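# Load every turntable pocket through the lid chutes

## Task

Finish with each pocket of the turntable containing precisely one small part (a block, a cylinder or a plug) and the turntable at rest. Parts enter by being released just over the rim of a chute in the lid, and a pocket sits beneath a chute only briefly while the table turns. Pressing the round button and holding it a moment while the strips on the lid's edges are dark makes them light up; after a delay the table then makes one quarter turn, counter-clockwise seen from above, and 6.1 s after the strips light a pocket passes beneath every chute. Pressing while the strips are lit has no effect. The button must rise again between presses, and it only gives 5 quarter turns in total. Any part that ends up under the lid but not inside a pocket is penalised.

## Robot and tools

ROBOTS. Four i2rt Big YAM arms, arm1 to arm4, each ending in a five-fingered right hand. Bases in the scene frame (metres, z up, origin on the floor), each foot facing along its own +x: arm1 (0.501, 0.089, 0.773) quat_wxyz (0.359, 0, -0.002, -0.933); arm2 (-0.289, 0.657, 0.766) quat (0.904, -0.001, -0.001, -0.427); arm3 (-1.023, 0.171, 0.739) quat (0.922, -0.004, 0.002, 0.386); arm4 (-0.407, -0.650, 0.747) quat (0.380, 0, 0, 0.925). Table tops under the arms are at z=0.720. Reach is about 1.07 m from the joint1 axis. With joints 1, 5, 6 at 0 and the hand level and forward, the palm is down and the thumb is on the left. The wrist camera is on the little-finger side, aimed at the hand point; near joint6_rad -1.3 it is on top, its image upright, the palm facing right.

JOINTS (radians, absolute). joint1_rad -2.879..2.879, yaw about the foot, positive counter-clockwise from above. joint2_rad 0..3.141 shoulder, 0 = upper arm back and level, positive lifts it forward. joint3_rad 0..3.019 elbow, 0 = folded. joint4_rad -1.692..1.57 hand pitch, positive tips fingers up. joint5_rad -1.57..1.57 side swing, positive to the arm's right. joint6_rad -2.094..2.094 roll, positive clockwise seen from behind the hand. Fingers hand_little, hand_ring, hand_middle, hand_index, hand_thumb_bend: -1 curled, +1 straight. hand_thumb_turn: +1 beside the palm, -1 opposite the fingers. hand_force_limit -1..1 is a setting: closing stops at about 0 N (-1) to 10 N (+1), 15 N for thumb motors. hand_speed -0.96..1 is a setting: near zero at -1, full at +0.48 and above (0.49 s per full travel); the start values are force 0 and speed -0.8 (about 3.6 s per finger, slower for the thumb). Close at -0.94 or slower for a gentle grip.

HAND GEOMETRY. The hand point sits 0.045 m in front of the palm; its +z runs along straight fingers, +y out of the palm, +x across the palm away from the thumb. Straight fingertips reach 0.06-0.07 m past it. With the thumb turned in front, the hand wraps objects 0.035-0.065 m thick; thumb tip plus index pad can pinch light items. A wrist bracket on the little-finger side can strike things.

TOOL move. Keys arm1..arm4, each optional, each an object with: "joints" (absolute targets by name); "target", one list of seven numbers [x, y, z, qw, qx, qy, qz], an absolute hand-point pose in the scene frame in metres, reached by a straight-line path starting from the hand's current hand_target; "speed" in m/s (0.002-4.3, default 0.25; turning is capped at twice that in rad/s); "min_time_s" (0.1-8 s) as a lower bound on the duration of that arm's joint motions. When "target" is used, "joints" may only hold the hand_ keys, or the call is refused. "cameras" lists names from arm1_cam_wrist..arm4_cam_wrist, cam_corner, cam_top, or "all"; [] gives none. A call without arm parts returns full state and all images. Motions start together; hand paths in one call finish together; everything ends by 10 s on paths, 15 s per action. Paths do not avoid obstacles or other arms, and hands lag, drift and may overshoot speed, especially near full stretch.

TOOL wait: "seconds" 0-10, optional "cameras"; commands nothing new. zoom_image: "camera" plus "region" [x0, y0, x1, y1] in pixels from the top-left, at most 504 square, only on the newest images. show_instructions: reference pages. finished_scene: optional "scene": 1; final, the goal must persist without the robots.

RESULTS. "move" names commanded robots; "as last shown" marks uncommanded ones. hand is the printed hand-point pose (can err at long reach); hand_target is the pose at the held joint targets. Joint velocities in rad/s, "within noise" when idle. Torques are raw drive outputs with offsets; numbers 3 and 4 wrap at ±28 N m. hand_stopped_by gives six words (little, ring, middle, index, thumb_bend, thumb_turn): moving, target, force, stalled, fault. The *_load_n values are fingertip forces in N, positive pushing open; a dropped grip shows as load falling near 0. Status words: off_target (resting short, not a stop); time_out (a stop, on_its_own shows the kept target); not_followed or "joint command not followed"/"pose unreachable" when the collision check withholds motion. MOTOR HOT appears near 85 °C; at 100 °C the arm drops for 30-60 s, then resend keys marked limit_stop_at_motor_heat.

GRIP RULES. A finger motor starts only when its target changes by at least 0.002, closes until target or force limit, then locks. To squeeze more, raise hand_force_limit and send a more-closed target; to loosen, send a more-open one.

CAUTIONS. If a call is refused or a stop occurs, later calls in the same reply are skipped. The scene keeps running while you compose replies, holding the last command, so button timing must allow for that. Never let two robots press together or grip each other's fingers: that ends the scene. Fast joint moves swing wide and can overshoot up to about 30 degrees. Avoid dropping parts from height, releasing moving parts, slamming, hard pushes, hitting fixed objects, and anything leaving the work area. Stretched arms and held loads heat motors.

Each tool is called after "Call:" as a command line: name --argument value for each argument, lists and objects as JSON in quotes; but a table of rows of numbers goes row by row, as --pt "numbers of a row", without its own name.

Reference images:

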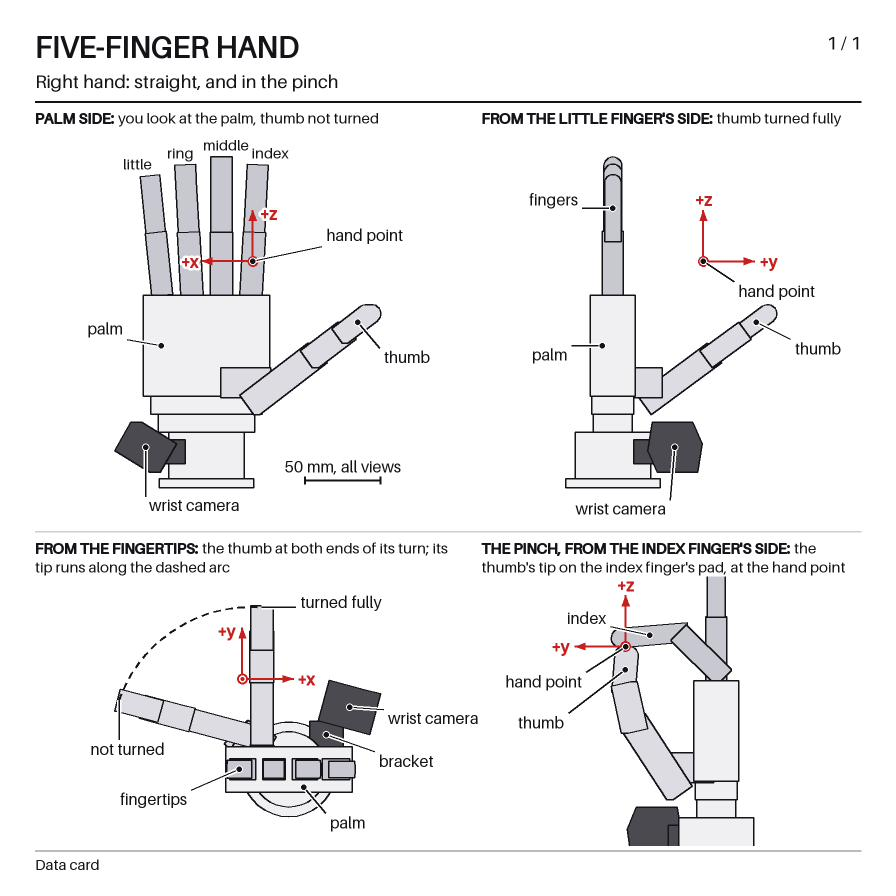

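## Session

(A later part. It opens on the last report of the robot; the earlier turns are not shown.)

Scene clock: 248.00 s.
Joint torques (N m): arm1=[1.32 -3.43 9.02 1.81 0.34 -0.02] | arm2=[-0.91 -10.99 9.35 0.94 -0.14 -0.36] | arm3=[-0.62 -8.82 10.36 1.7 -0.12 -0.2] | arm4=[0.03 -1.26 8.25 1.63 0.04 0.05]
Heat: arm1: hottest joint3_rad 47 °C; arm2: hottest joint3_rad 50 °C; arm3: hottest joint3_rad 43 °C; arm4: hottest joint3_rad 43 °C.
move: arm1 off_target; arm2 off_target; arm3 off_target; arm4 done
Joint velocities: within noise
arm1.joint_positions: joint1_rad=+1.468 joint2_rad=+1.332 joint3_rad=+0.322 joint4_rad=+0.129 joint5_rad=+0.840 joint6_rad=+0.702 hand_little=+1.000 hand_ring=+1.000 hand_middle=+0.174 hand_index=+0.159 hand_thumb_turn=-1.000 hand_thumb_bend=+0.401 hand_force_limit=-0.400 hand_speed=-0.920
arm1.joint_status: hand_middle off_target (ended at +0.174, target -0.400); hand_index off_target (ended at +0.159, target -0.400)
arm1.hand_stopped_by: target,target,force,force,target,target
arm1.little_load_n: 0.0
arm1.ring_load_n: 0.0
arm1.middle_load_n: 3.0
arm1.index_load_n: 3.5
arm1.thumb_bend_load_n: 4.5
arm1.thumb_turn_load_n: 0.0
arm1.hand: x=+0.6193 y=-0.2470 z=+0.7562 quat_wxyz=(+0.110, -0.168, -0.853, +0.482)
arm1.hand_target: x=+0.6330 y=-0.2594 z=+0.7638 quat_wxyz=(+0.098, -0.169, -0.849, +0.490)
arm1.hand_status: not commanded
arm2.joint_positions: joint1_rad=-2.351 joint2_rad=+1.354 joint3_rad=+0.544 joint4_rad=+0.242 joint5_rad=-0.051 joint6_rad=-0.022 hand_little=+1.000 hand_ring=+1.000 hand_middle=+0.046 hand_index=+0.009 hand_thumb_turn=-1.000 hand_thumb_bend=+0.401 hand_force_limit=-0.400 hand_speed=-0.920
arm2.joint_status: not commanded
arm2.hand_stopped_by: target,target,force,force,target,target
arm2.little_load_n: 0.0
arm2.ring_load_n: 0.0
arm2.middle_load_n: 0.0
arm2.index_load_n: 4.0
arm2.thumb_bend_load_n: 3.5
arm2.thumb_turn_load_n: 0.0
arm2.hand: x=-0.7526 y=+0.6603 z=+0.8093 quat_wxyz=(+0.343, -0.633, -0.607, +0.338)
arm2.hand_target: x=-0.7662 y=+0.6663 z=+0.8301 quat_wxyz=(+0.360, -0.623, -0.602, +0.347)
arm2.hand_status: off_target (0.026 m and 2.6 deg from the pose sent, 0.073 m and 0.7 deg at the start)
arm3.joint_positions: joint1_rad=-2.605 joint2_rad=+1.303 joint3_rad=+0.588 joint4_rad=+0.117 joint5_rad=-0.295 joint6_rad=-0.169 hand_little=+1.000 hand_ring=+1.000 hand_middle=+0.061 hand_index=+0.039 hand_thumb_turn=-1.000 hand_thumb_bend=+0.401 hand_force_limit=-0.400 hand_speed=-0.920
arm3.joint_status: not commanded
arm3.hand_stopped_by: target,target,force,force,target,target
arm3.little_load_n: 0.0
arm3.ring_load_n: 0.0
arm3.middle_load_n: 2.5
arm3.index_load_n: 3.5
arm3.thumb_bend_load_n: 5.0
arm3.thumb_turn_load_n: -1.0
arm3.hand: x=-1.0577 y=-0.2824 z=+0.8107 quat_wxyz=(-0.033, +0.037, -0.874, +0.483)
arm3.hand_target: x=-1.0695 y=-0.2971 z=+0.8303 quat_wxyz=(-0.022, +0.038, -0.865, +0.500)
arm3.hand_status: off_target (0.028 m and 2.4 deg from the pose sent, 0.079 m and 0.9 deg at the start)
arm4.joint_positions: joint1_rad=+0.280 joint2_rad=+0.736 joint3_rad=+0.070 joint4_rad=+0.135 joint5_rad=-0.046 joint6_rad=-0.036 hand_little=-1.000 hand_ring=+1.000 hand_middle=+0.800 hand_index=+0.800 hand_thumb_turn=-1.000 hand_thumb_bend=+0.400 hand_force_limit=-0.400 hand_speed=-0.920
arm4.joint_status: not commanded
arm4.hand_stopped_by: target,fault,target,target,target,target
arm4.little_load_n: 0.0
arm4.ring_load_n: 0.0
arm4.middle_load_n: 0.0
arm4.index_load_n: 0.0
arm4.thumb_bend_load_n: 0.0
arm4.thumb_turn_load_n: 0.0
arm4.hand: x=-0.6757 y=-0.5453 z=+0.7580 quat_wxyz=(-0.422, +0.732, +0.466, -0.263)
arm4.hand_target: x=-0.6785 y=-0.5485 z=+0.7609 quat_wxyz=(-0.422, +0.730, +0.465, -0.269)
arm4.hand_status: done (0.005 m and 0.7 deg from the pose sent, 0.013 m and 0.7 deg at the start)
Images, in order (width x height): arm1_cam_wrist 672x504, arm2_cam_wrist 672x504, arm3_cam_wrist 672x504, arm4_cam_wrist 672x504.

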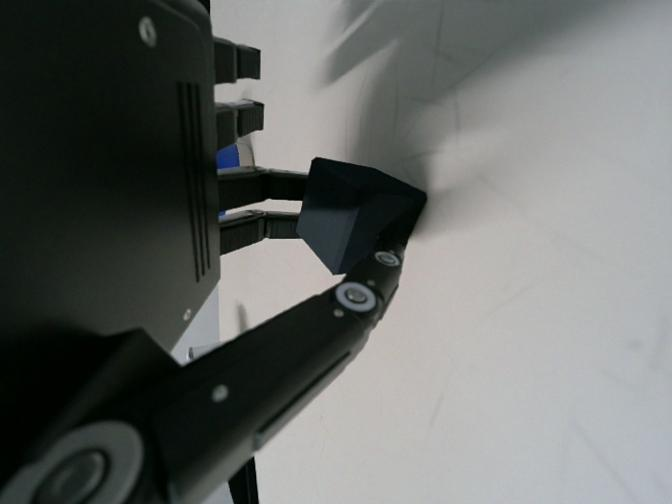

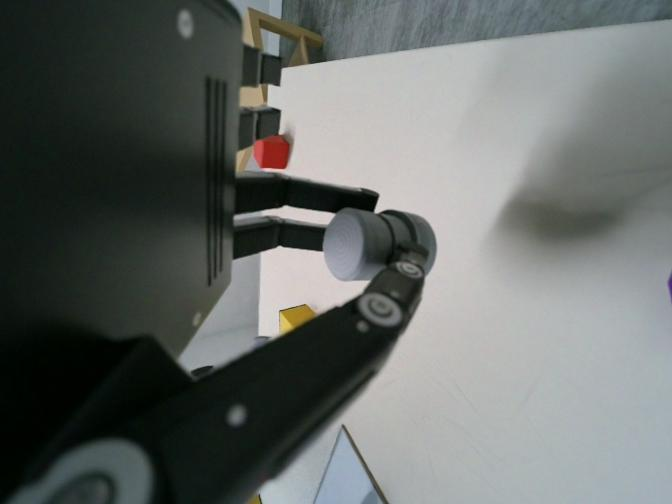

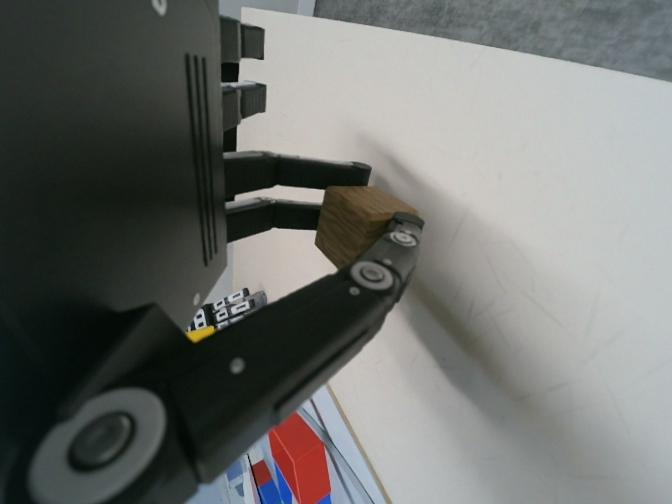

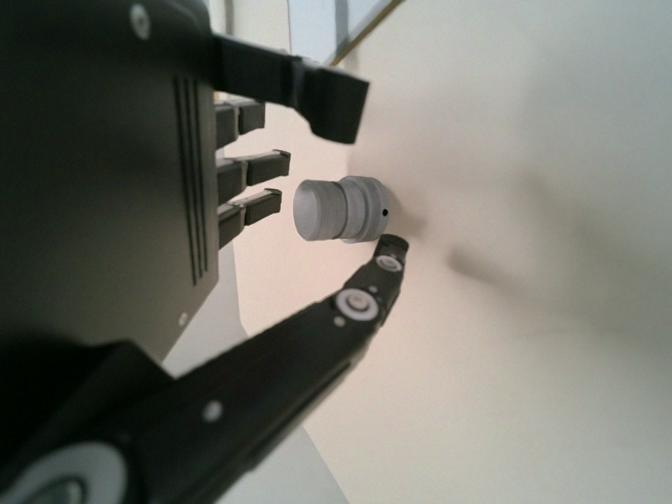

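Call:
move --arm4 '{"joints": {"hand_index": -0.41, "hand_middle": -0.41, "hand_speed": -0.92, "hand_force_limit": -0.4}}' --arm2 '{"joints": {"hand_middle": -0.44, "hand_speed": -0.92}}' --cameras '["arm2_cam_wrist", "arm4_cam_wrist", "arm1_cam_wrist", "arm3_cam_wrist"]'

Scene clock: 254.47 s.
Joint torques (N m): arm1=[1.38 -4.19 8.92 1.43 0.42 -0.02] | arm2=[-1.08 -11.05 9.32 0.98 -0.12 -0.37] | arm3=[-0.62 -9.05 10.44 1.69 -0.11 -0.23] | arm4=[0.09 -0.97 8.27 1.65 0.02 0.04]
Heat: arm1: hottest joint3_rad 47 °C; arm2: hottest joint3_rad 49 °C; arm3: hottest joint3_rad 44 °C; arm4: hottest joint3_rad 42 °C.
move: arm2 off_target; arm4 off_target
Joint velocities: within noise
arm1, arm3: as last shown
arm1.ring_load_n: 0.5
arm1.middle_load_n: 2.5
arm2.joint_positions: joint1_rad=-2.351 joint2_rad=+1.354 joint3_rad=+0.544 joint4_rad=+0.242 joint5_rad=-0.051 joint6_rad=-0.022 hand_little=+1.000 hand_ring=+1.000 hand_middle=+0.003 hand_index=+0.009 hand_thumb_turn=-1.000 hand_thumb_bend=+0.401 hand_force_limit=-0.400 hand_speed=-0.920
arm2.joint_status: hand_middle off_target (ended at +0.003, target -0.440); the others done
arm2.hand_stopped_by: target,target,force,force,target,target
arm2.little_load_n: 0.0
arm2.ring_load_n: 0.0
arm2.middle_load_n: 3.0
arm2.index_load_n: 3.0
arm2.thumb_bend_load_n: 5.0
arm2.thumb_turn_load_n: 1.0
arm2.hand: x=-0.7526 y=+0.6603 z=+0.8093 quat_wxyz=(+0.343, -0.633, -0.607, +0.338)
arm2.hand_target: x=-0.7662 y=+0.6663 z=+0.8301 quat_wxyz=(+0.360, -0.623, -0.602, +0.347)
arm2.hand_status: not commanded
arm4.joint_positions: joint1_rad=+0.280 joint2_rad=+0.733 joint3_rad=+0.070 joint4_rad=+0.135 joint5_rad=-0.045 joint6_rad=-0.036 hand_little=-1.000 hand_ring=+1.000 hand_middle=+0.023 hand_index=+0.016 hand_thumb_turn=-1.000 hand_thumb_bend=+0.401 hand_force_limit=-0.400 hand_speed=-0.920
arm4.joint_status: hand_middle off_target (ended at +0.023, target -0.410); hand_index off_target (ended at +0.016, target -0.410); the others done
arm4.hand_stopped_by: target,fault,force,force,target,target
arm4.little_load_n: 0.0
arm4.ring_load_n: 0.0
arm4.middle_load_n: 2.5
arm4.index_load_n: 3.5
arm4.thumb_bend_load_n: 4.5
arm4.thumb_turn_load_n: 0.0
arm4.hand: x=-0.6760 y=-0.5450 z=+0.7587 quat_wxyz=(-0.423, +0.731, +0.465, -0.264)
arm4.hand_target: x=-0.6785 y=-0.5484 z=+0.7609 quat_wxyz=(-0.422, +0.730, +0.465, -0.269)
arm4.hand_status: not commanded
pictures: arm1_cam_wrist, arm2_cam_wrist, arm3_cam_wrist, arm4_cam_wrist
Images, in order (width x height): arm1_cam_wrist 672x504, arm2_cam_wrist 672x504, arm3_cam_wrist 672x504, arm4_cam_wrist 672x504.

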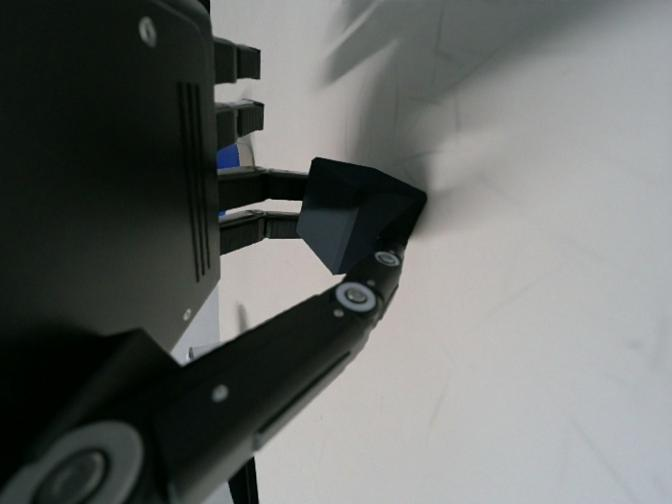

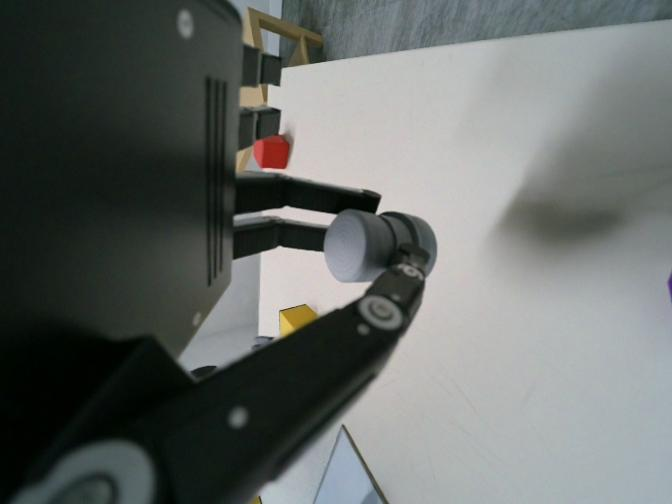

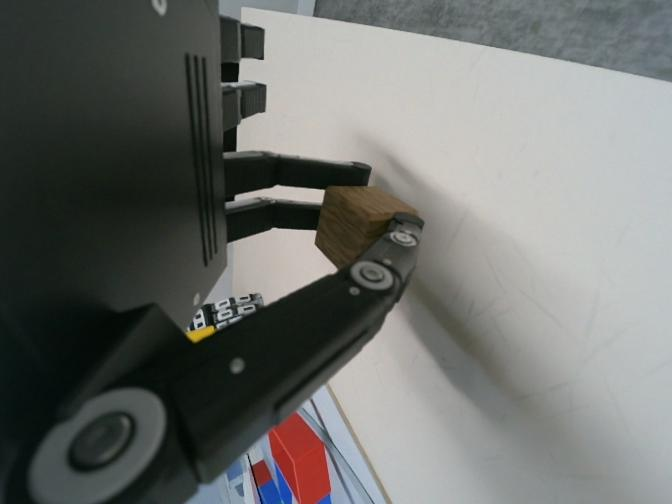

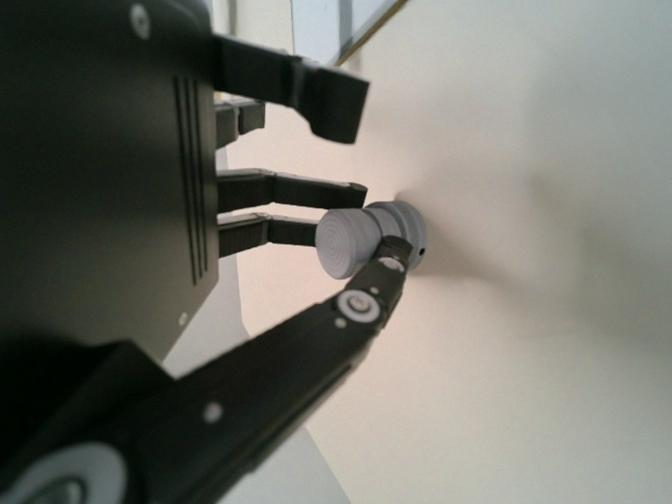

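Call:
move --arm1 '{"target": [0.6193, -0.2470, 0.86, 0.4909, -0.8501, 0.1652, -0.0954], "speed": 0.2}' --arm4 '{"target": [-0.6785, -0.5484, 0.90, 0.4217, -0.7304, -0.4654, 0.2687], "speed": 0.2}' --arm2 '{"joints": {"joint2_rad": 0.62, "joint3_rad": 1.35, "joint4_rad": -1.25, "joint5_rad": 0, "joint6_rad": 0}, "min_time_s": 2.5}' --arm3 '{"joints": {"joint2_rad": 0.62, "joint3_rad": 1.35, "joint4_rad": -1.25, "joint5_rad": 0, "joint6_rad": 0}, "min_time_s": 2.5}' --cameras '["arm1_cam_wrist", "arm4_cam_wrist"]'

Scene clock: 264.40 s.
Joint torques (N m): arm1=[-0.09 -11.4 5.98 -1.88 -0.46 -0.02] | arm2=[-0.79 2.61 11.71 0.88 0.18 -0.02] | arm3=[-0.26 3.66 9.84 1.77 0.05 -0.06] | arm4=[-0.03 -0.32 14.2 1.7 -0.07 0.03]
Heat: arm1: hottest joint3_rad 46 °C; arm2: hottest joint3_rad 50 °C; arm3: hottest joint3_rad 44 °C; arm4: hottest joint3_rad 44 °C.
move: arm1 off_target; arm2 done; arm3 done; arm4 off_target
Joint velocities: within noise
arm1.joint_positions: joint1_rad=+0.799 joint2_rad=+1.644 joint3_rad=+1.043 joint4_rad=-1.666 joint5_rad=-0.573 joint6_rad=+2.101 hand_little=+1.000 hand_ring=+1.000 hand_middle=+0.174 hand_index=+0.159 hand_thumb_turn=-1.000 hand_thumb_bend=+0.401 hand_force_limit=-0.400 hand_speed=-0.920
arm1.joint_status: not commanded
arm1.hand_stopped_by: target,target,force,force,target,target
arm1.little_load_n: 0.0
arm1.ring_load_n: 0.0
arm1.middle_load_n: 2.0
arm1.index_load_n: 4.0
arm1.thumb_bend_load_n: 4.5
arm1.thumb_turn_load_n: 0.0
arm1.hand: x=+0.6240 y=-0.2522 z=+0.8588 quat_wxyz=(+0.143, -0.837, -0.350, -0.396)
arm1.hand_target: x=+0.6191 y=-0.2469 z=+0.8594 quat_wxyz=(+0.149, -0.838, -0.336, -0.403)
arm1.hand_status: off_target (0.007 m and 80.8 deg from the pose sent, 0.104 m and 178.9 deg at the start; pose on its path clipped on 202 of 292 steps; a joint's target at an end of its range on 235 of 292 steps)
arm2.joint_positions: joint1_rad=-2.351 joint2_rad=+0.613 joint3_rad=+1.301 joint4_rad=-1.246 joint5_rad=-0.004 joint6_rad=-0.018 hand_little=+1.000 hand_ring=+1.000 hand_middle=+0.003 hand_index=+0.009 hand_thumb_turn=-1.000 hand_thumb_bend=+0.401 hand_force_limit=-0.400 hand_speed=-0.920
arm2.joint_status: all done
arm2.hand_stopped_by: target,target,force,force,target,target
arm2.little_load_n: 0.0
arm2.ring_load_n: -0.5
arm2.middle_load_n: 3.0
arm2.index_load_n: 2.5
arm2.thumb_bend_load_n: 5.0
arm2.thumb_turn_load_n: 0.5
arm2.hand: x=-0.5325 y=+0.6504 z=+1.2185 quat_wxyz=(+0.359, -0.641, -0.596, +0.325)
arm2.hand_target: x=-0.5316 y=+0.6522 z=+1.2408 quat_wxyz=(+0.371, -0.642, -0.580, +0.337)
arm2.hand_status: not commanded
arm3.joint_positions: joint1_rad=-2.605 joint2_rad=+0.614 joint3_rad=+1.318 joint4_rad=-1.243 joint5_rad=-0.002 joint6_rad=-0.012 hand_little=+1.000 hand_ring=+1.000 hand_middle=+0.061 hand_index=+0.039 hand_thumb_turn=-1.000 hand_thumb_bend=+0.401 hand_force_limit=-0.400 hand_speed=-0.920
arm3.joint_status: all done
arm3.hand_stopped_by: target,target,force,force,target,target
arm3.little_load_n: 0.0
arm3.ring_load_n: 0.0
arm3.middle_load_n: 2.5
arm3.index_load_n: 3.0
arm3.thumb_bend_load_n: 5.0
arm3.thumb_turn_load_n: -1.0
arm3.hand: x=-1.0518 y=-0.0662 z=+1.2035 quat_wxyz=(+0.061, -0.099, -0.862, +0.494)
arm3.hand_target: x=-1.0550 y=-0.0646 z=+1.2166 quat_wxyz=(+0.064, -0.111, -0.856, +0.502)
arm3.hand_status: not commanded
arm4.joint_positions: joint1_rad=+0.280 joint2_rad=+0.435 joint3_rad=+0.342 joint4_rad=-0.499 joint5_rad=-0.045 joint6_rad=-0.035 hand_little=-1.000 hand_ring=+1.000 hand_middle=+0.023 hand_index=+0.016 hand_thumb_turn=-1.000 hand_thumb_bend=+0.401 hand_force_limit=-0.400 hand_speed=-0.920
arm4.joint_status: not commanded
arm4.hand_stopped_by: target,fault,force,force,target,target
arm4.little_load_n: 0.5
arm4.ring_load_n: 0.0
arm4.middle_load_n: 2.5
arm4.index_load_n: 3.0
arm4.thumb_bend_load_n: 5.5
arm4.thumb_turn_load_n: 0.5
arm4.hand: x=-0.6654 y=-0.5508 z=+0.8631 quat_wxyz=(-0.398, +0.745, +0.473, -0.250)
arm4.hand_target: x=-0.6776 y=-0.5487 z=+0.8994 quat_wxyz=(-0.422, +0.730, +0.465, -0.269)
arm4.hand_status: off_target (0.039 m and 3.9 deg from the pose sent, 0.141 m and 0.6 deg at the start)
Images, in order (width x height): arm1_cam_wrist 672x504, arm4_cam_wrist 672x504.

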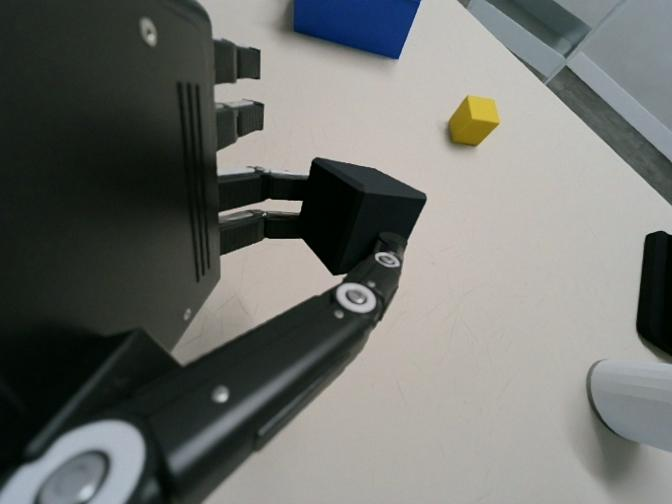

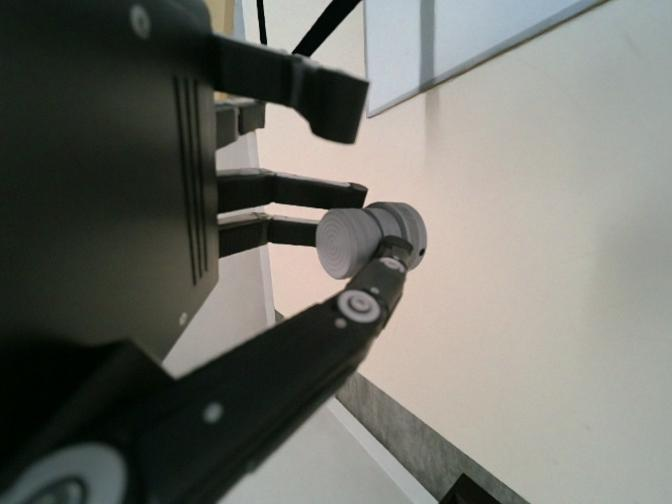

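Call:
move --arm1 '{"joints": {"joint1_rad": 0.6, "joint2_rad": 0.62, "joint3_rad": 1.35, "joint4_rad": -1.25, "joint5_rad": 0, "joint6_rad": 0}, "min_time_s": 3.5}' --arm4 '{"joints": {"joint2_rad": 0.62, "joint3_rad": 1.35, "joint4_rad": -1.25, "joint5_rad": 0, "joint6_rad": 0}, "min_time_s": 2.5}' --arm2 '{"joints": {"joint1_rad": -1.03}, "min_time_s": 2.5}' --arm3 '{"joints": {"joint1_rad": -0.99}, "min_time_s": 3}' --cameras '["cam_top"]'

Call:
move --arm1 '{"joints": {"joint1_rad": -0.5}, "min_time_s": 2.5}' --arm4 '{"joints": {"joint1_rad": -1.12}, "min_time_s": 2.5}' --cameras '["cam_top", "arm1_cam_wrist", "arm2_cam_wrist"]'

Scene clock: 269.23 s.
Joint torques (N m): arm1=[-0.5 0.91 12.96 2.62 0.1 -0.12] | arm2=[-0.15 2.37 11.77 0.9 0.11 -0.02] | arm3=[1.9 3.25 9.76 1.73 0.03 -0.02] | arm4=[-0.03 1.67 11.18 1.77 0.04 0.07]
Heat: arm1: hottest joint3_rad 47 °C; arm2: hottest joint3_rad 50 °C; arm3: hottest joint3_rad 44 °C; arm4: hottest joint3_rad 44 °C.
move: arm1 done; arm2 done; arm3 done; arm4 done
Joint velocities: within noise
arm1.joint_positions: joint1_rad=+0.616 joint2_rad=+0.620 joint3_rad=+1.309 joint4_rad=-1.269 joint5_rad=-0.002 joint6_rad=+0.007 hand_little=+1.000 hand_ring=+1.000 hand_middle=+0.174 hand_index=+0.159 hand_thumb_turn=-1.000 hand_thumb_bend=+0.401 hand_force_limit=-0.400 hand_speed=-0.920
arm1.joint_status: all done
arm1.hand_stopped_by: target,target,force,force,target,target
arm1.little_load_n: 0.0
arm1.ring_load_n: -0.5
arm1.middle_load_n: 2.5
arm1.index_load_n: 3.5
arm1.thumb_bend_load_n: 5.0
arm1.thumb_turn_load_n: 0.0
arm1.hand: x=+0.4793 y=-0.1497 z=+1.2255 quat_wxyz=(+0.049, -0.099, -0.873, +0.474)
arm1.hand_target: x=+0.4743 y=-0.1503 z=+1.2492 quat_wxyz=(+0.058, -0.102, -0.858, +0.500)
arm1.hand_status: not commanded
arm2.joint_positions: joint1_rad=-1.036 joint2_rad=+0.613 joint3_rad=+1.301 joint4_rad=-1.246 joint5_rad=-0.001 joint6_rad=-0.018 hand_little=+1.000 hand_ring=+1.000 hand_middle=+0.003 hand_index=+0.009 hand_thumb_turn=-1.000 hand_thumb_bend=+0.401 hand_force_limit=-0.400 hand_speed=-0.920
arm2.joint_status: all done
arm2.hand_stopped_by: target,target,force,force,target,target
arm2.little_load_n: 0.0
arm2.ring_load_n: 0.0
arm2.middle_load_n: 3.0
arm2.index_load_n: 2.5
arm2.thumb_bend_load_n: 5.0
arm2.thumb_turn_load_n: 0.5
arm2.hand: x=-0.3436 y=+0.4208 z=+1.2192 quat_wxyz=(+0.087, -0.143, -0.862, +0.478)
arm2.hand_target: x=-0.3410 y=+0.4212 z=+1.2415 quat_wxyz=(+0.085, -0.147, -0.852, +0.495)
arm2.hand_status: not commanded
arm3.joint_positions: joint1_rad=-1.003 joint2_rad=+0.614 joint3_rad=+1.318 joint4_rad=-1.243 joint5_rad=-0.001 joint6_rad=-0.011 hand_little=+1.000 hand_ring=+1.000 hand_middle=+0.061 hand_index=+0.039 hand_thumb_turn=-1.000 hand_thumb_bend=+0.401 hand_force_limit=-0.400 hand_speed=-0.920
arm3.joint_status: all done
arm3.hand_stopped_by: target,target,force,force,target,target
arm3.little_load_n: 0.0
arm3.ring_load_n: 0.0
arm3.middle_load_n: 2.5
arm3.index_load_n: 3.0
arm3.thumb_bend_load_n: 5.0
arm3.thumb_turn_load_n: -1.0
arm3.hand: x=-0.7806 y=+0.1544 z=+1.2012 quat_wxyz=(-0.305, +0.553, -0.671, +0.388)
arm3.hand_target: x=-0.7813 y=+0.1584 z=+1.2142 quat_wxyz=(-0.315, +0.550, -0.667, +0.391)
arm3.hand_status: not commanded
arm4.joint_positions: joint1_rad=+0.280 joint2_rad=+0.614 joint3_rad=+1.308 joint4_rad=-1.249 joint5_rad=-0.002 joint6_rad=-0.013 hand_little=-1.000 hand_ring=+1.000 hand_middle=+0.023 hand_index=+0.016 hand_thumb_turn=-1.000 hand_thumb_bend=+0.401 hand_force_limit=-0.400 hand_speed=-0.920
arm4.joint_status: all done
arm4.hand_stopped_by: target,fault,force,force,target,target
arm4.little_load_n: 0.0
arm4.ring_load_n: 0.0
arm4.middle_load_n: 2.0
arm4.index_load_n: 3.5
arm4.thumb_bend_load_n: 5.5
arm4.thumb_turn_load_n: 0.0
arm4.hand: x=-0.6327 y=-0.5608 z=+1.2025 quat_wxyz=(-0.420, +0.748, +0.451, -0.246)
arm4.hand_target: x=-0.6334 y=-0.5640 z=+1.2217 quat_wxyz=(-0.430, +0.741, +0.446, -0.259)
arm4.hand_status: not commanded
Images, in order (width x height): cam_top 672x504.

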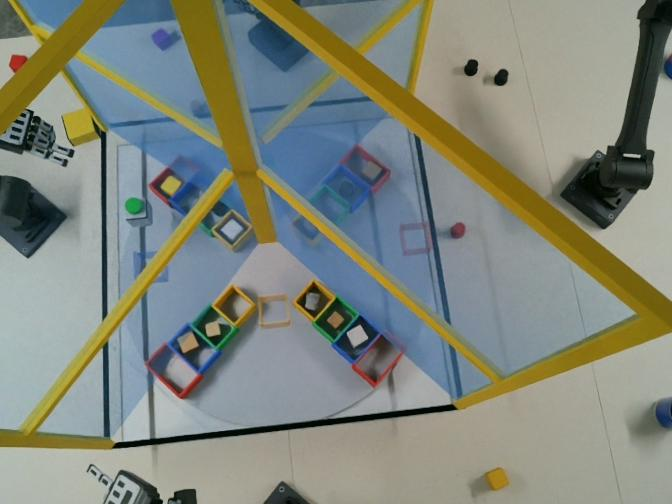

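Scene clock: 272.13 s.
Joint torques (N m): arm1=[-0.91 0.67 12.85 2.62 -0.01 -0.15] | arm2=[-0.09 2.55 11.69 0.91 0.11 -0.02] | arm3=[1.73 3.19 9.89 1.76 0.04 -0.06] | arm4=[-1.67 1.61 11.19 1.76 -0.04 0.05]
Heat: arm1: hottest joint3_rad 47 °C; arm2: hottest joint3_rad 50 °C; arm3: hottest joint3_rad 44 °C; arm4: hottest joint3_rad 45 °C.
move: arm1 done; arm4 done
Joint velocities: within noise
arm1.joint_positions: joint1_rad=-0.487 joint2_rad=+0.620 joint3_rad=+1.309 joint4_rad=-1.269 joint5_rad=+0.000 joint6_rad=+0.006 hand_little=+1.000 hand_ring=+1.000 hand_middle=+0.174 hand_index=+0.159 hand_thumb_turn=-1.000 hand_thumb_bend=+0.401 hand_force_limit=-0.400 hand_speed=-0.920
arm1.joint_status: all done
arm1.hand_stopped_by: target,target,force,force,target,target
arm1.little_load_n: 0.0
arm1.ring_load_n: 0.0
arm1.middle_load_n: 2.5
arm1.index_load_n: 3.5
arm1.thumb_bend_load_n: 5.0
arm1.thumb_turn_load_n: 0.0
arm1.hand: x=+0.2765 y=+0.0020 z=+1.2247 quat_wxyz=(+0.289, -0.543, -0.692, +0.377)
arm1.hand_target: x=+0.2739 y=+0.0052 z=+1.2484 quat_wxyz=(+0.309, -0.536, -0.679, +0.395)
arm1.hand_status: not commanded
arm2, arm3: as last shown
arm2.thumb_bend_load_n: 4.5
arm3.index_load_n: 3.5
arm4.joint_positions: joint1_rad=-1.110 joint2_rad=+0.614 joint3_rad=+1.308 joint4_rad=-1.249 joint5_rad=+0.000 joint6_rad=-0.011 hand_little=-1.000 hand_ring=+1.000 hand_middle=+0.023 hand_index=+0.016 hand_thumb_turn=-1.000 hand_thumb_bend=+0.401 hand_force_limit=-0.400 hand_speed=-0.920
arm4.joint_status: all done
arm4.hand_stopped_by: target,fault,force,force,target,target
arm4.little_load_n: 0.0
arm4.ring_load_n: 0.0
arm4.middle_load_n: 2.5
arm4.index_load_n: 3.0
arm4.thumb_bend_load_n: 5.5
arm4.thumb_turn_load_n: 0.5
arm4.hand: x=-0.3591 y=-0.4115 z=+1.2024 quat_wxyz=(-0.480, +0.863, -0.134, +0.079)
arm4.hand_target: x=-0.3576 y=-0.4123 z=+1.2216 quat_wxyz=(-0.495, +0.853, -0.142, +0.082)
arm4.hand_status: not commanded
pictures: arm1_cam_wrist, arm2_cam_wrist, cam_top
Images, in order (width x height): arm1_cam_wrist 672x504, arm2_cam_wrist 672x504, cam_top 672x504.

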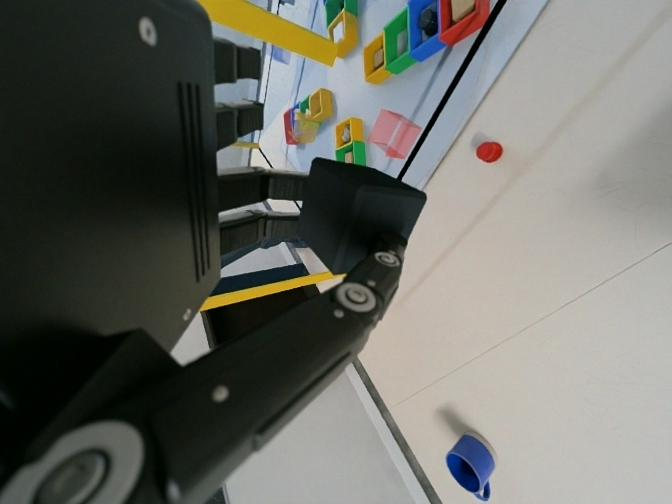

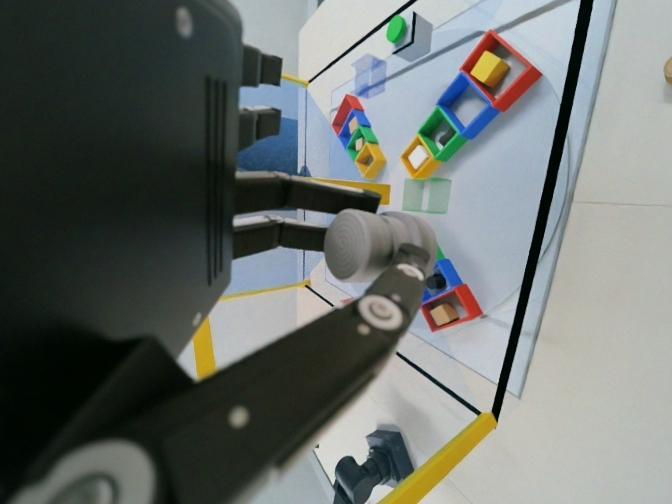

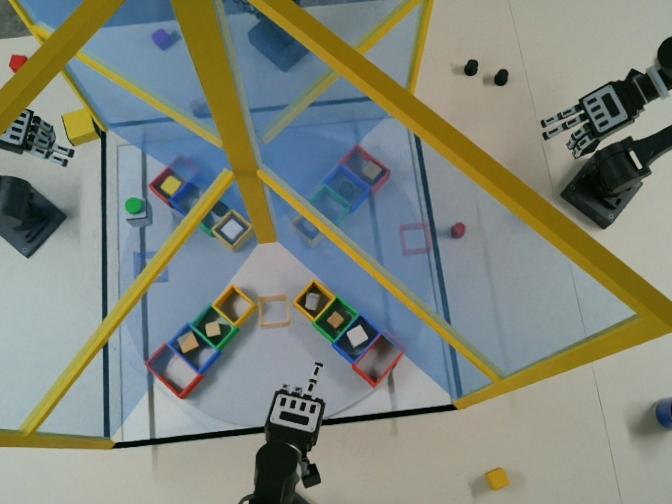

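Call:
move --arm1 '{"target": [-0.010, -0.029, 1.0, 0.3474, -0.6016, -0.623, 0.3597], "speed": 0.2}' --arm2 '{"target": [-0.380, 0.190, 1.0, 0, 0, 0.866, -0.5], "speed": 0.2}' --arm3 '{"target": [-0.75, 0.15, 1.03, 0.0923, -0.701, 0.701, -0.0923], "speed": 0.2}' --arm4 '{"target": [-0.365, -0.180, 1.0, 0.4909, -0.8501, -0.1652, 0.0954], "speed": 0.2}' --cameras '["arm1_cam_wrist", "arm2_cam_wrist", "arm3_cam_wrist", "arm4_cam_wrist"]'

Scene clock: 275.33 s.
Joint torques (N m): arm1=[-0.62 -7.82 11.37 2.41 0.11 -0.01] | arm2=[-0.67 -8.94 9.31 1.89 -0.29 -0.37] | arm3=[1.14 -5.13 8.5 0.35 0.04 -0.26] | arm4=[-0.38 -9.88 11.47 2.32 -0.51 -0.14]
Heat: arm1: hottest joint3_rad 47 °C; arm2: hottest joint3_rad 50 °C; arm3: hottest joint3_rad 44 °C; arm4: hottest joint3_rad 45 °C.
move: arm1 done; arm2 off_target; arm3 done; arm4 off_target
Joint velocities: within noise
arm1.joint_positions: joint1_rad=-0.497 joint2_rad=+1.200 joint3_rad=+0.952 joint4_rad=-0.301 joint5_rad=+0.161 joint6_rad=+0.082 hand_little=+1.000 hand_ring=+1.000 hand_middle=+0.174 hand_index=+0.159 hand_thumb_turn=-1.000 hand_thumb_bend=+0.401 hand_force_limit=-0.400 hand_speed=-0.920
arm1.joint_status: not commanded
arm1.hand_stopped_by: target,target,force,force,target,target
arm1.little_load_n: 0.0
arm1.ring_load_n: 0.0
arm1.middle_load_n: 2.5
arm1.index_load_n: 3.5
arm1.thumb_bend_load_n: 5.0
arm1.thumb_turn_load_n: 0.0
arm1.hand: x=-0.0032 y=-0.0361 z=+0.9966 quat_wxyz=(+0.341, -0.596, -0.635, +0.355)
arm1.hand_target: x=-0.0098 y=-0.0291 z=+1.0002 quat_wxyz=(+0.347, -0.602, -0.623, +0.360)
arm1.hand_status: done (0.010 m and 1.8 deg from the pose sent, 0.365 m and 12.5 deg at the start)
arm2.joint_positions: joint1_rad=-1.036 joint2_rad=+1.119 joint3_rad=+0.905 joint4_rad=-0.370 joint5_rad=-0.297 joint6_rad=-0.169 hand_little=+1.000 hand_ring=+1.000 hand_middle=+0.003 hand_index=+0.009 hand_thumb_turn=-1.000 hand_thumb_bend=+0.401 hand_force_limit=-0.400 hand_speed=-0.920
arm2.joint_status: not commanded
arm2.hand_stopped_by: target,target,force,force,target,target
arm2.little_load_n: 0.0
arm2.ring_load_n: 0.0
arm2.middle_load_n: 3.0
arm2.index_load_n: 2.5
arm2.thumb_bend_load_n: 4.5
arm2.thumb_turn_load_n: 1.0
arm2.hand: x=-0.3766 y=+0.1926 z=+0.9926 quat_wxyz=(-0.007, -0.008, -0.873, +0.487)
arm2.hand_target: x=-0.3800 y=+0.1901 z=+1.0000 quat_wxyz=(+0.000, +0.000, -0.866, +0.500)
arm2.hand_status: off_target (0.009 m and 2.1 deg from the pose sent, 0.320 m and 19.4 deg at the start)
arm3.joint_positions: joint1_rad=-1.003 joint2_rad=+1.051 joint3_rad=+1.240 joint4_rad=-1.497 joint5_rad=-0.062 joint6_rad=-0.178 hand_little=+1.000 hand_ring=+1.000 hand_middle=+0.061 hand_index=+0.039 hand_thumb_turn=-1.000 hand_thumb_bend=+0.401 hand_force_limit=-0.400 hand_speed=-0.920
arm3.joint_status: not commanded
arm3.hand_stopped_by: target,target,force,force,target,target
arm3.little_load_n: 0.0
arm3.ring_load_n: 0.0
arm3.middle_load_n: 2.0
arm3.index_load_n: 3.5
arm3.thumb_bend_load_n: 5.0
arm3.thumb_turn_load_n: -1.0
arm3.hand: x=-0.7481 y=+0.1473 z=+1.0299 quat_wxyz=(-0.095, +0.693, -0.708, +0.095)
arm3.hand_target: x=-0.7500 y=+0.1499 z=+1.0300 quat_wxyz=(-0.092, +0.701, -0.701, +0.092)
arm3.hand_status: done (0.003 m and 1.3 deg from the pose sent, 0.174 m and 45.6 deg at the start)
arm4.joint_positions: joint1_rad=-1.129 joint2_rad=+1.182 joint3_rad=+0.991 joint4_rad=-0.518 joint5_rad=-0.599 joint6_rad=-0.401 hand_little=-1.000 hand_ring=+1.000 hand_middle=+0.023 hand_index=+0.016 hand_thumb_turn=-1.000 hand_thumb_bend=+0.401 hand_force_limit=-0.400 hand_speed=-0.920
arm4.joint_status: not commanded
arm4.hand_stopped_by: target,fault,force,force,target,target
arm4.little_load_n: 0.0
arm4.ring_load_n: 0.0
arm4.middle_load_n: 2.0
arm4.index_load_n: 3.0
arm4.thumb_bend_load_n: 5.5
arm4.thumb_turn_load_n: 0.5
arm4.hand: x=-0.3650 y=-0.1897 z=+0.9787 quat_wxyz=(-0.469, +0.864, +0.150, -0.106)
arm4.hand_target: x=-0.3652 y=-0.1808 z=+1.0000 quat_wxyz=(-0.491, +0.850, +0.165, -0.095)
arm4.hand_status: off_target (0.023 m and 3.6 deg from the pose sent, 0.308 m and 40.0 deg at the start)
Images, in order (width x height): arm1_cam_wrist 672x504, arm2_cam_wrist 672x504, arm3_cam_wrist 672x504, arm4_cam_wrist 672x504.

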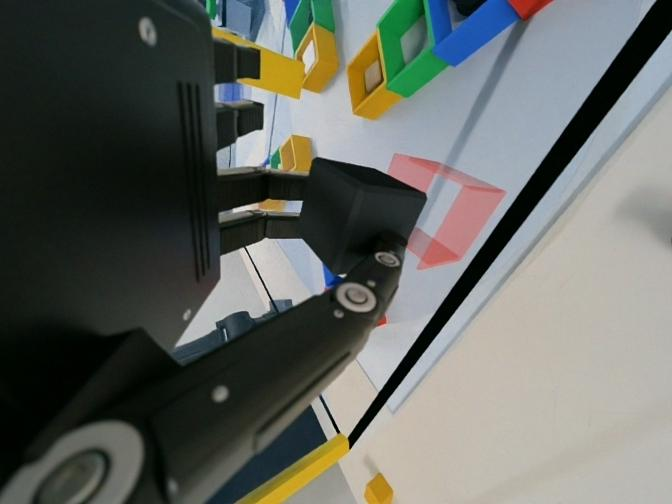

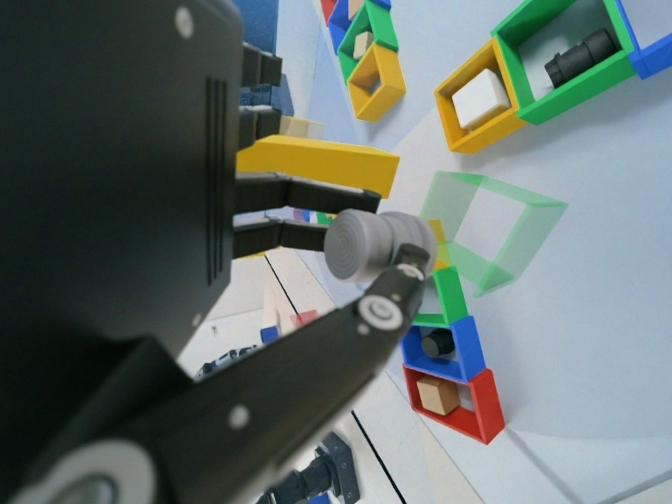

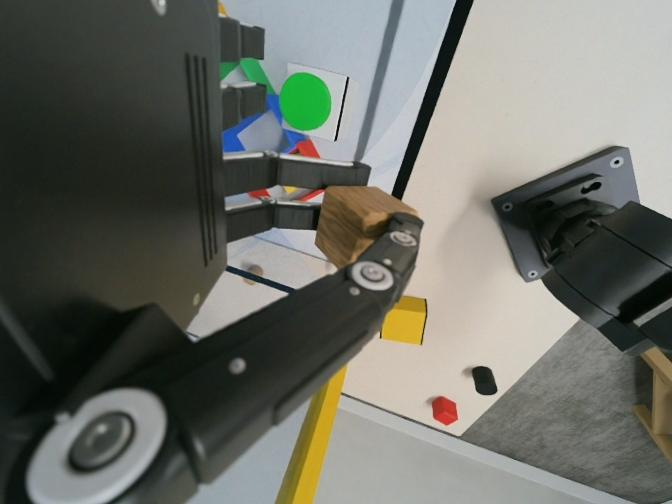

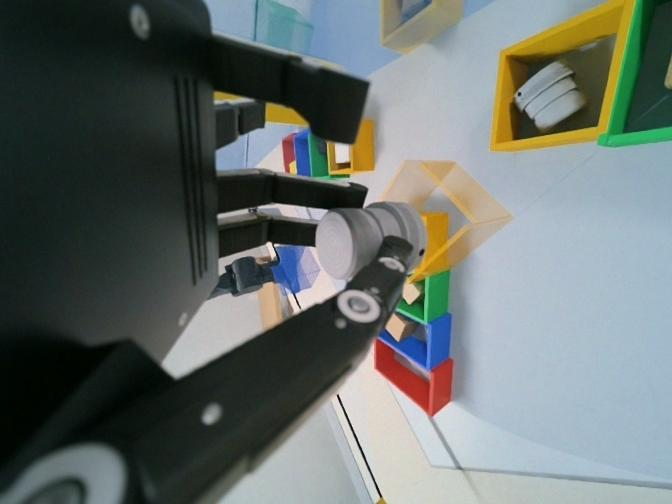

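Call:
zoom_image --camera "arm1_cam_wrist" --region '[280, 130, 520, 310]'

Call:
zoom_image --camera "arm2_cam_wrist" --region '[300, 150, 580, 330]'

Scaled by 2.100 from the camera's image (finer frame: 960x720).

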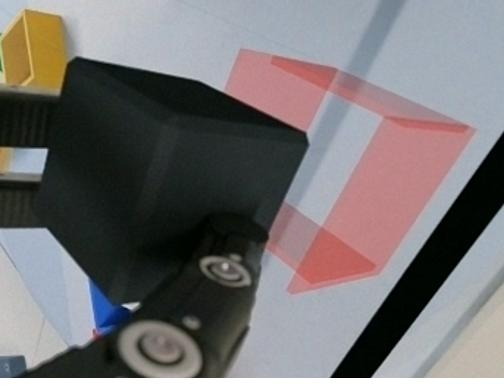

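Scaled by 1.800 from the camera's image (finer frame: 960x720).

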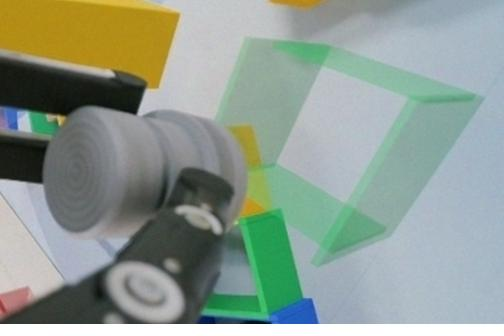

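Call:
move --arm1 '{"target": [-0.0214, -0.0346, 0.950, 0.3474, -0.6016, -0.623, 0.3597], "speed": 0.1}' --arm2 '{"target": [-0.385, 0.190, 0.962, 0, 0, 0.866, -0.5], "speed": 0.1}' --arm4 '{"target": [-0.3806, -0.164, 0.966, 0.4909, -0.8501, -0.1652, 0.0954], "speed": 0.1}' --cameras '["arm1_cam_wrist", "arm2_cam_wrist", "arm4_cam_wrist"]'

Scene clock: 279.10 s.
Joint torques (N m): arm1=[-1.03 -8.82 10.52 2.55 0.11 0.03] | arm2=[-1.03 -8.35 8.99 1.87 -0.28 -0.37] | arm3=[1.2 -5.13 8.34 0.4 0.03 -0.19] | arm4=[-0.03 -9.52 10.26 2.4 -0.31 0.07]
Heat: arm1: hottest joint3_rad 48 °C; arm2: hottest joint3_rad 50 °C; arm3: hottest joint3_rad 44 °C; arm4: hottest joint3_rad 44 °C.
move: arm1 done; arm2 done; arm4 off_target
Joint velocities: within noise
arm1.joint_positions: joint1_rad=-0.497 joint2_rad=+1.276 joint3_rad=+0.888 joint4_rad=-0.151 joint5_rad=+0.167 joint6_rad=+0.085 hand_little=+1.000 hand_ring=+1.000 hand_middle=+0.174 hand_index=+0.159 hand_thumb_turn=-1.000 hand_thumb_bend=+0.401 hand_force_limit=-0.400 hand_speed=-0.920
arm1.joint_status: not commanded
arm1.hand_stopped_by: target,target,force,force,target,target
arm1.little_load_n: 0.0
arm1.ring_load_n: 0.0
arm1.middle_load_n: 2.5
arm1.index_load_n: 3.5
arm1.thumb_bend_load_n: 4.5
arm1.thumb_turn_load_n: 0.0
arm1.hand: x=-0.0172 y=-0.0387 z=+0.9525 quat_wxyz=(+0.345, -0.597, -0.631, +0.357)
arm1.hand_target: x=-0.0213 y=-0.0346 z=+0.9501 quat_wxyz=(+0.347, -0.601, -0.623, +0.360)
arm1.hand_status: done (0.006 m and 1.1 deg from the pose sent, 0.050 m and 1.8 deg at the start)
arm2.joint_positions: joint1_rad=-1.045 joint2_rad=+1.144 joint3_rad=+0.829 joint4_rad=-0.260 joint5_rad=-0.309 joint6_rad=-0.177 hand_little=+1.000 hand_ring=+1.000 hand_middle=+0.003 hand_index=+0.009 hand_thumb_turn=-1.000 hand_thumb_bend=+0.401 hand_force_limit=-0.400 hand_speed=-0.920
arm2.joint_status: not commanded
arm2.hand_stopped_by: target,target,force,force,target,target
arm2.little_load_n: 0.0
arm2.ring_load_n: 0.0
arm2.middle_load_n: 3.0
arm2.index_load_n: 2.5
arm2.thumb_bend_load_n: 5.0
arm2.thumb_turn_load_n: 1.0
arm2.hand: x=-0.3795 y=+0.1925 z=+0.9599 quat_wxyz=(-0.006, -0.005, -0.871, +0.492)
arm2.hand_target: x=-0.3850 y=+0.1901 z=+0.9620 quat_wxyz=(+0.000, +0.000, -0.866, +0.500)
arm2.hand_status: done (0.006 m and 1.4 deg from the pose sent, 0.032 m and 2.1 deg at the start)
arm3: as last shown
arm3.middle_load_n: 2.5
arm3.thumb_bend_load_n: 4.5
arm4.joint_positions: joint1_rad=-1.082 joint2_rad=+1.220 joint3_rad=+0.949 joint4_rad=-0.395 joint5_rad=-0.563 joint6_rad=-0.387 hand_little=-1.000 hand_ring=+1.000 hand_middle=+0.023 hand_index=+0.016 hand_thumb_turn=-1.000 hand_thumb_bend=+0.401 hand_force_limit=-0.400 hand_speed=-0.920
arm4.joint_status: not commanded
arm4.hand_stopped_by: target,fault,force,force,target,target
arm4.little_load_n: 0.0
arm4.ring_load_n: 0.0
arm4.middle_load_n: 2.0
arm4.index_load_n: 3.0
arm4.thumb_bend_load_n: 5.5
arm4.thumb_turn_load_n: 0.5
arm4.hand: x=-0.3764 y=-0.1716 z=+0.9555 quat_wxyz=(-0.479, +0.857, +0.163, -0.096)
arm4.hand_target: x=-0.3807 y=-0.1644 z=+0.9661 quat_wxyz=(-0.491, +0.850, +0.165, -0.096)
arm4.hand_status: off_target (0.014 m and 1.6 deg from the pose sent, 0.033 m and 3.6 deg at the start)
Images, in order (width x height): arm1_cam_wrist 672x504, arm2_cam_wrist 672x504, arm4_cam_wrist 672x504.

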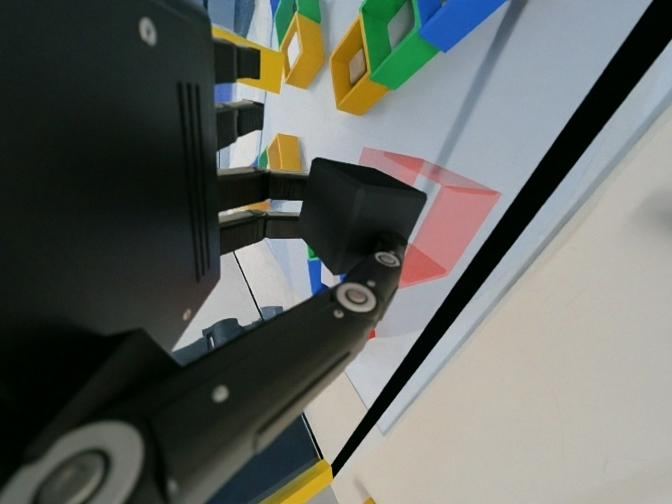

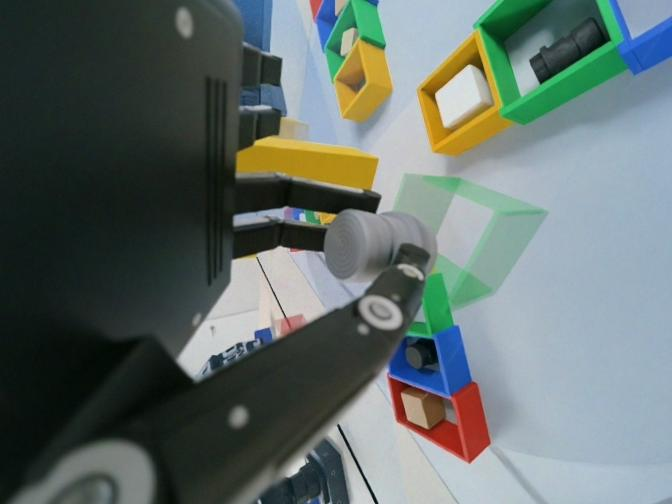

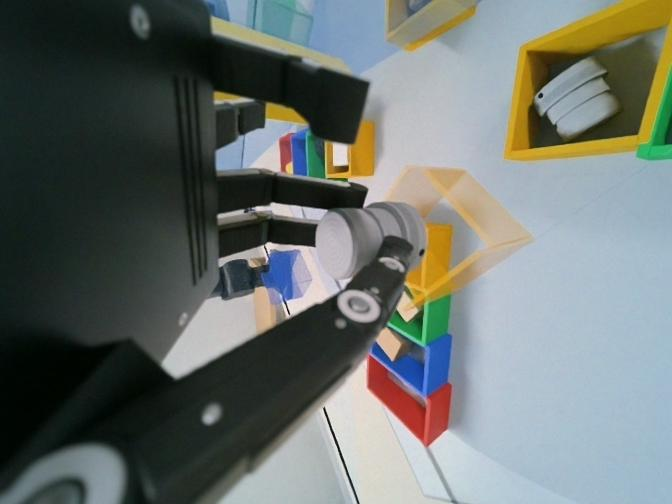

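Call:
zoom_image --camera "arm1_cam_wrist" --region '[290, 130, 530, 310]'

Call:
zoom_image --camera "arm2_cam_wrist" --region '[310, 150, 590, 330]'

Call:
zoom_image --camera "arm4_cam_wrist" --region '[310, 150, 590, 330]'

Scaled by 2.100 from the camera's image (finer frame: 960x720).

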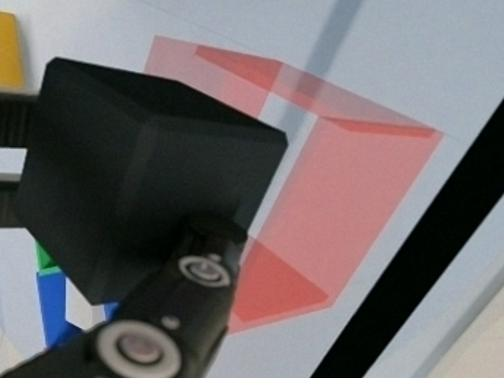

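Scaled by 1.800 from the camera's image (finer frame: 960x720).

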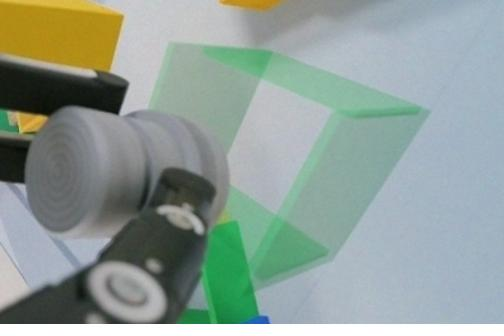

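Scaled by 1.800 from the camera's image (finer frame: 960x720).

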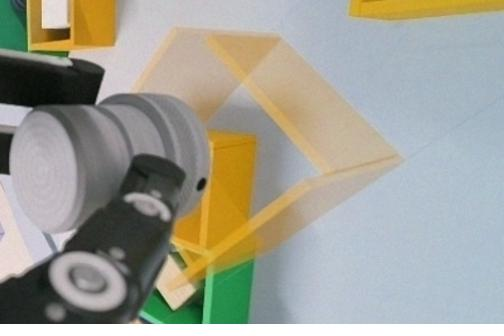

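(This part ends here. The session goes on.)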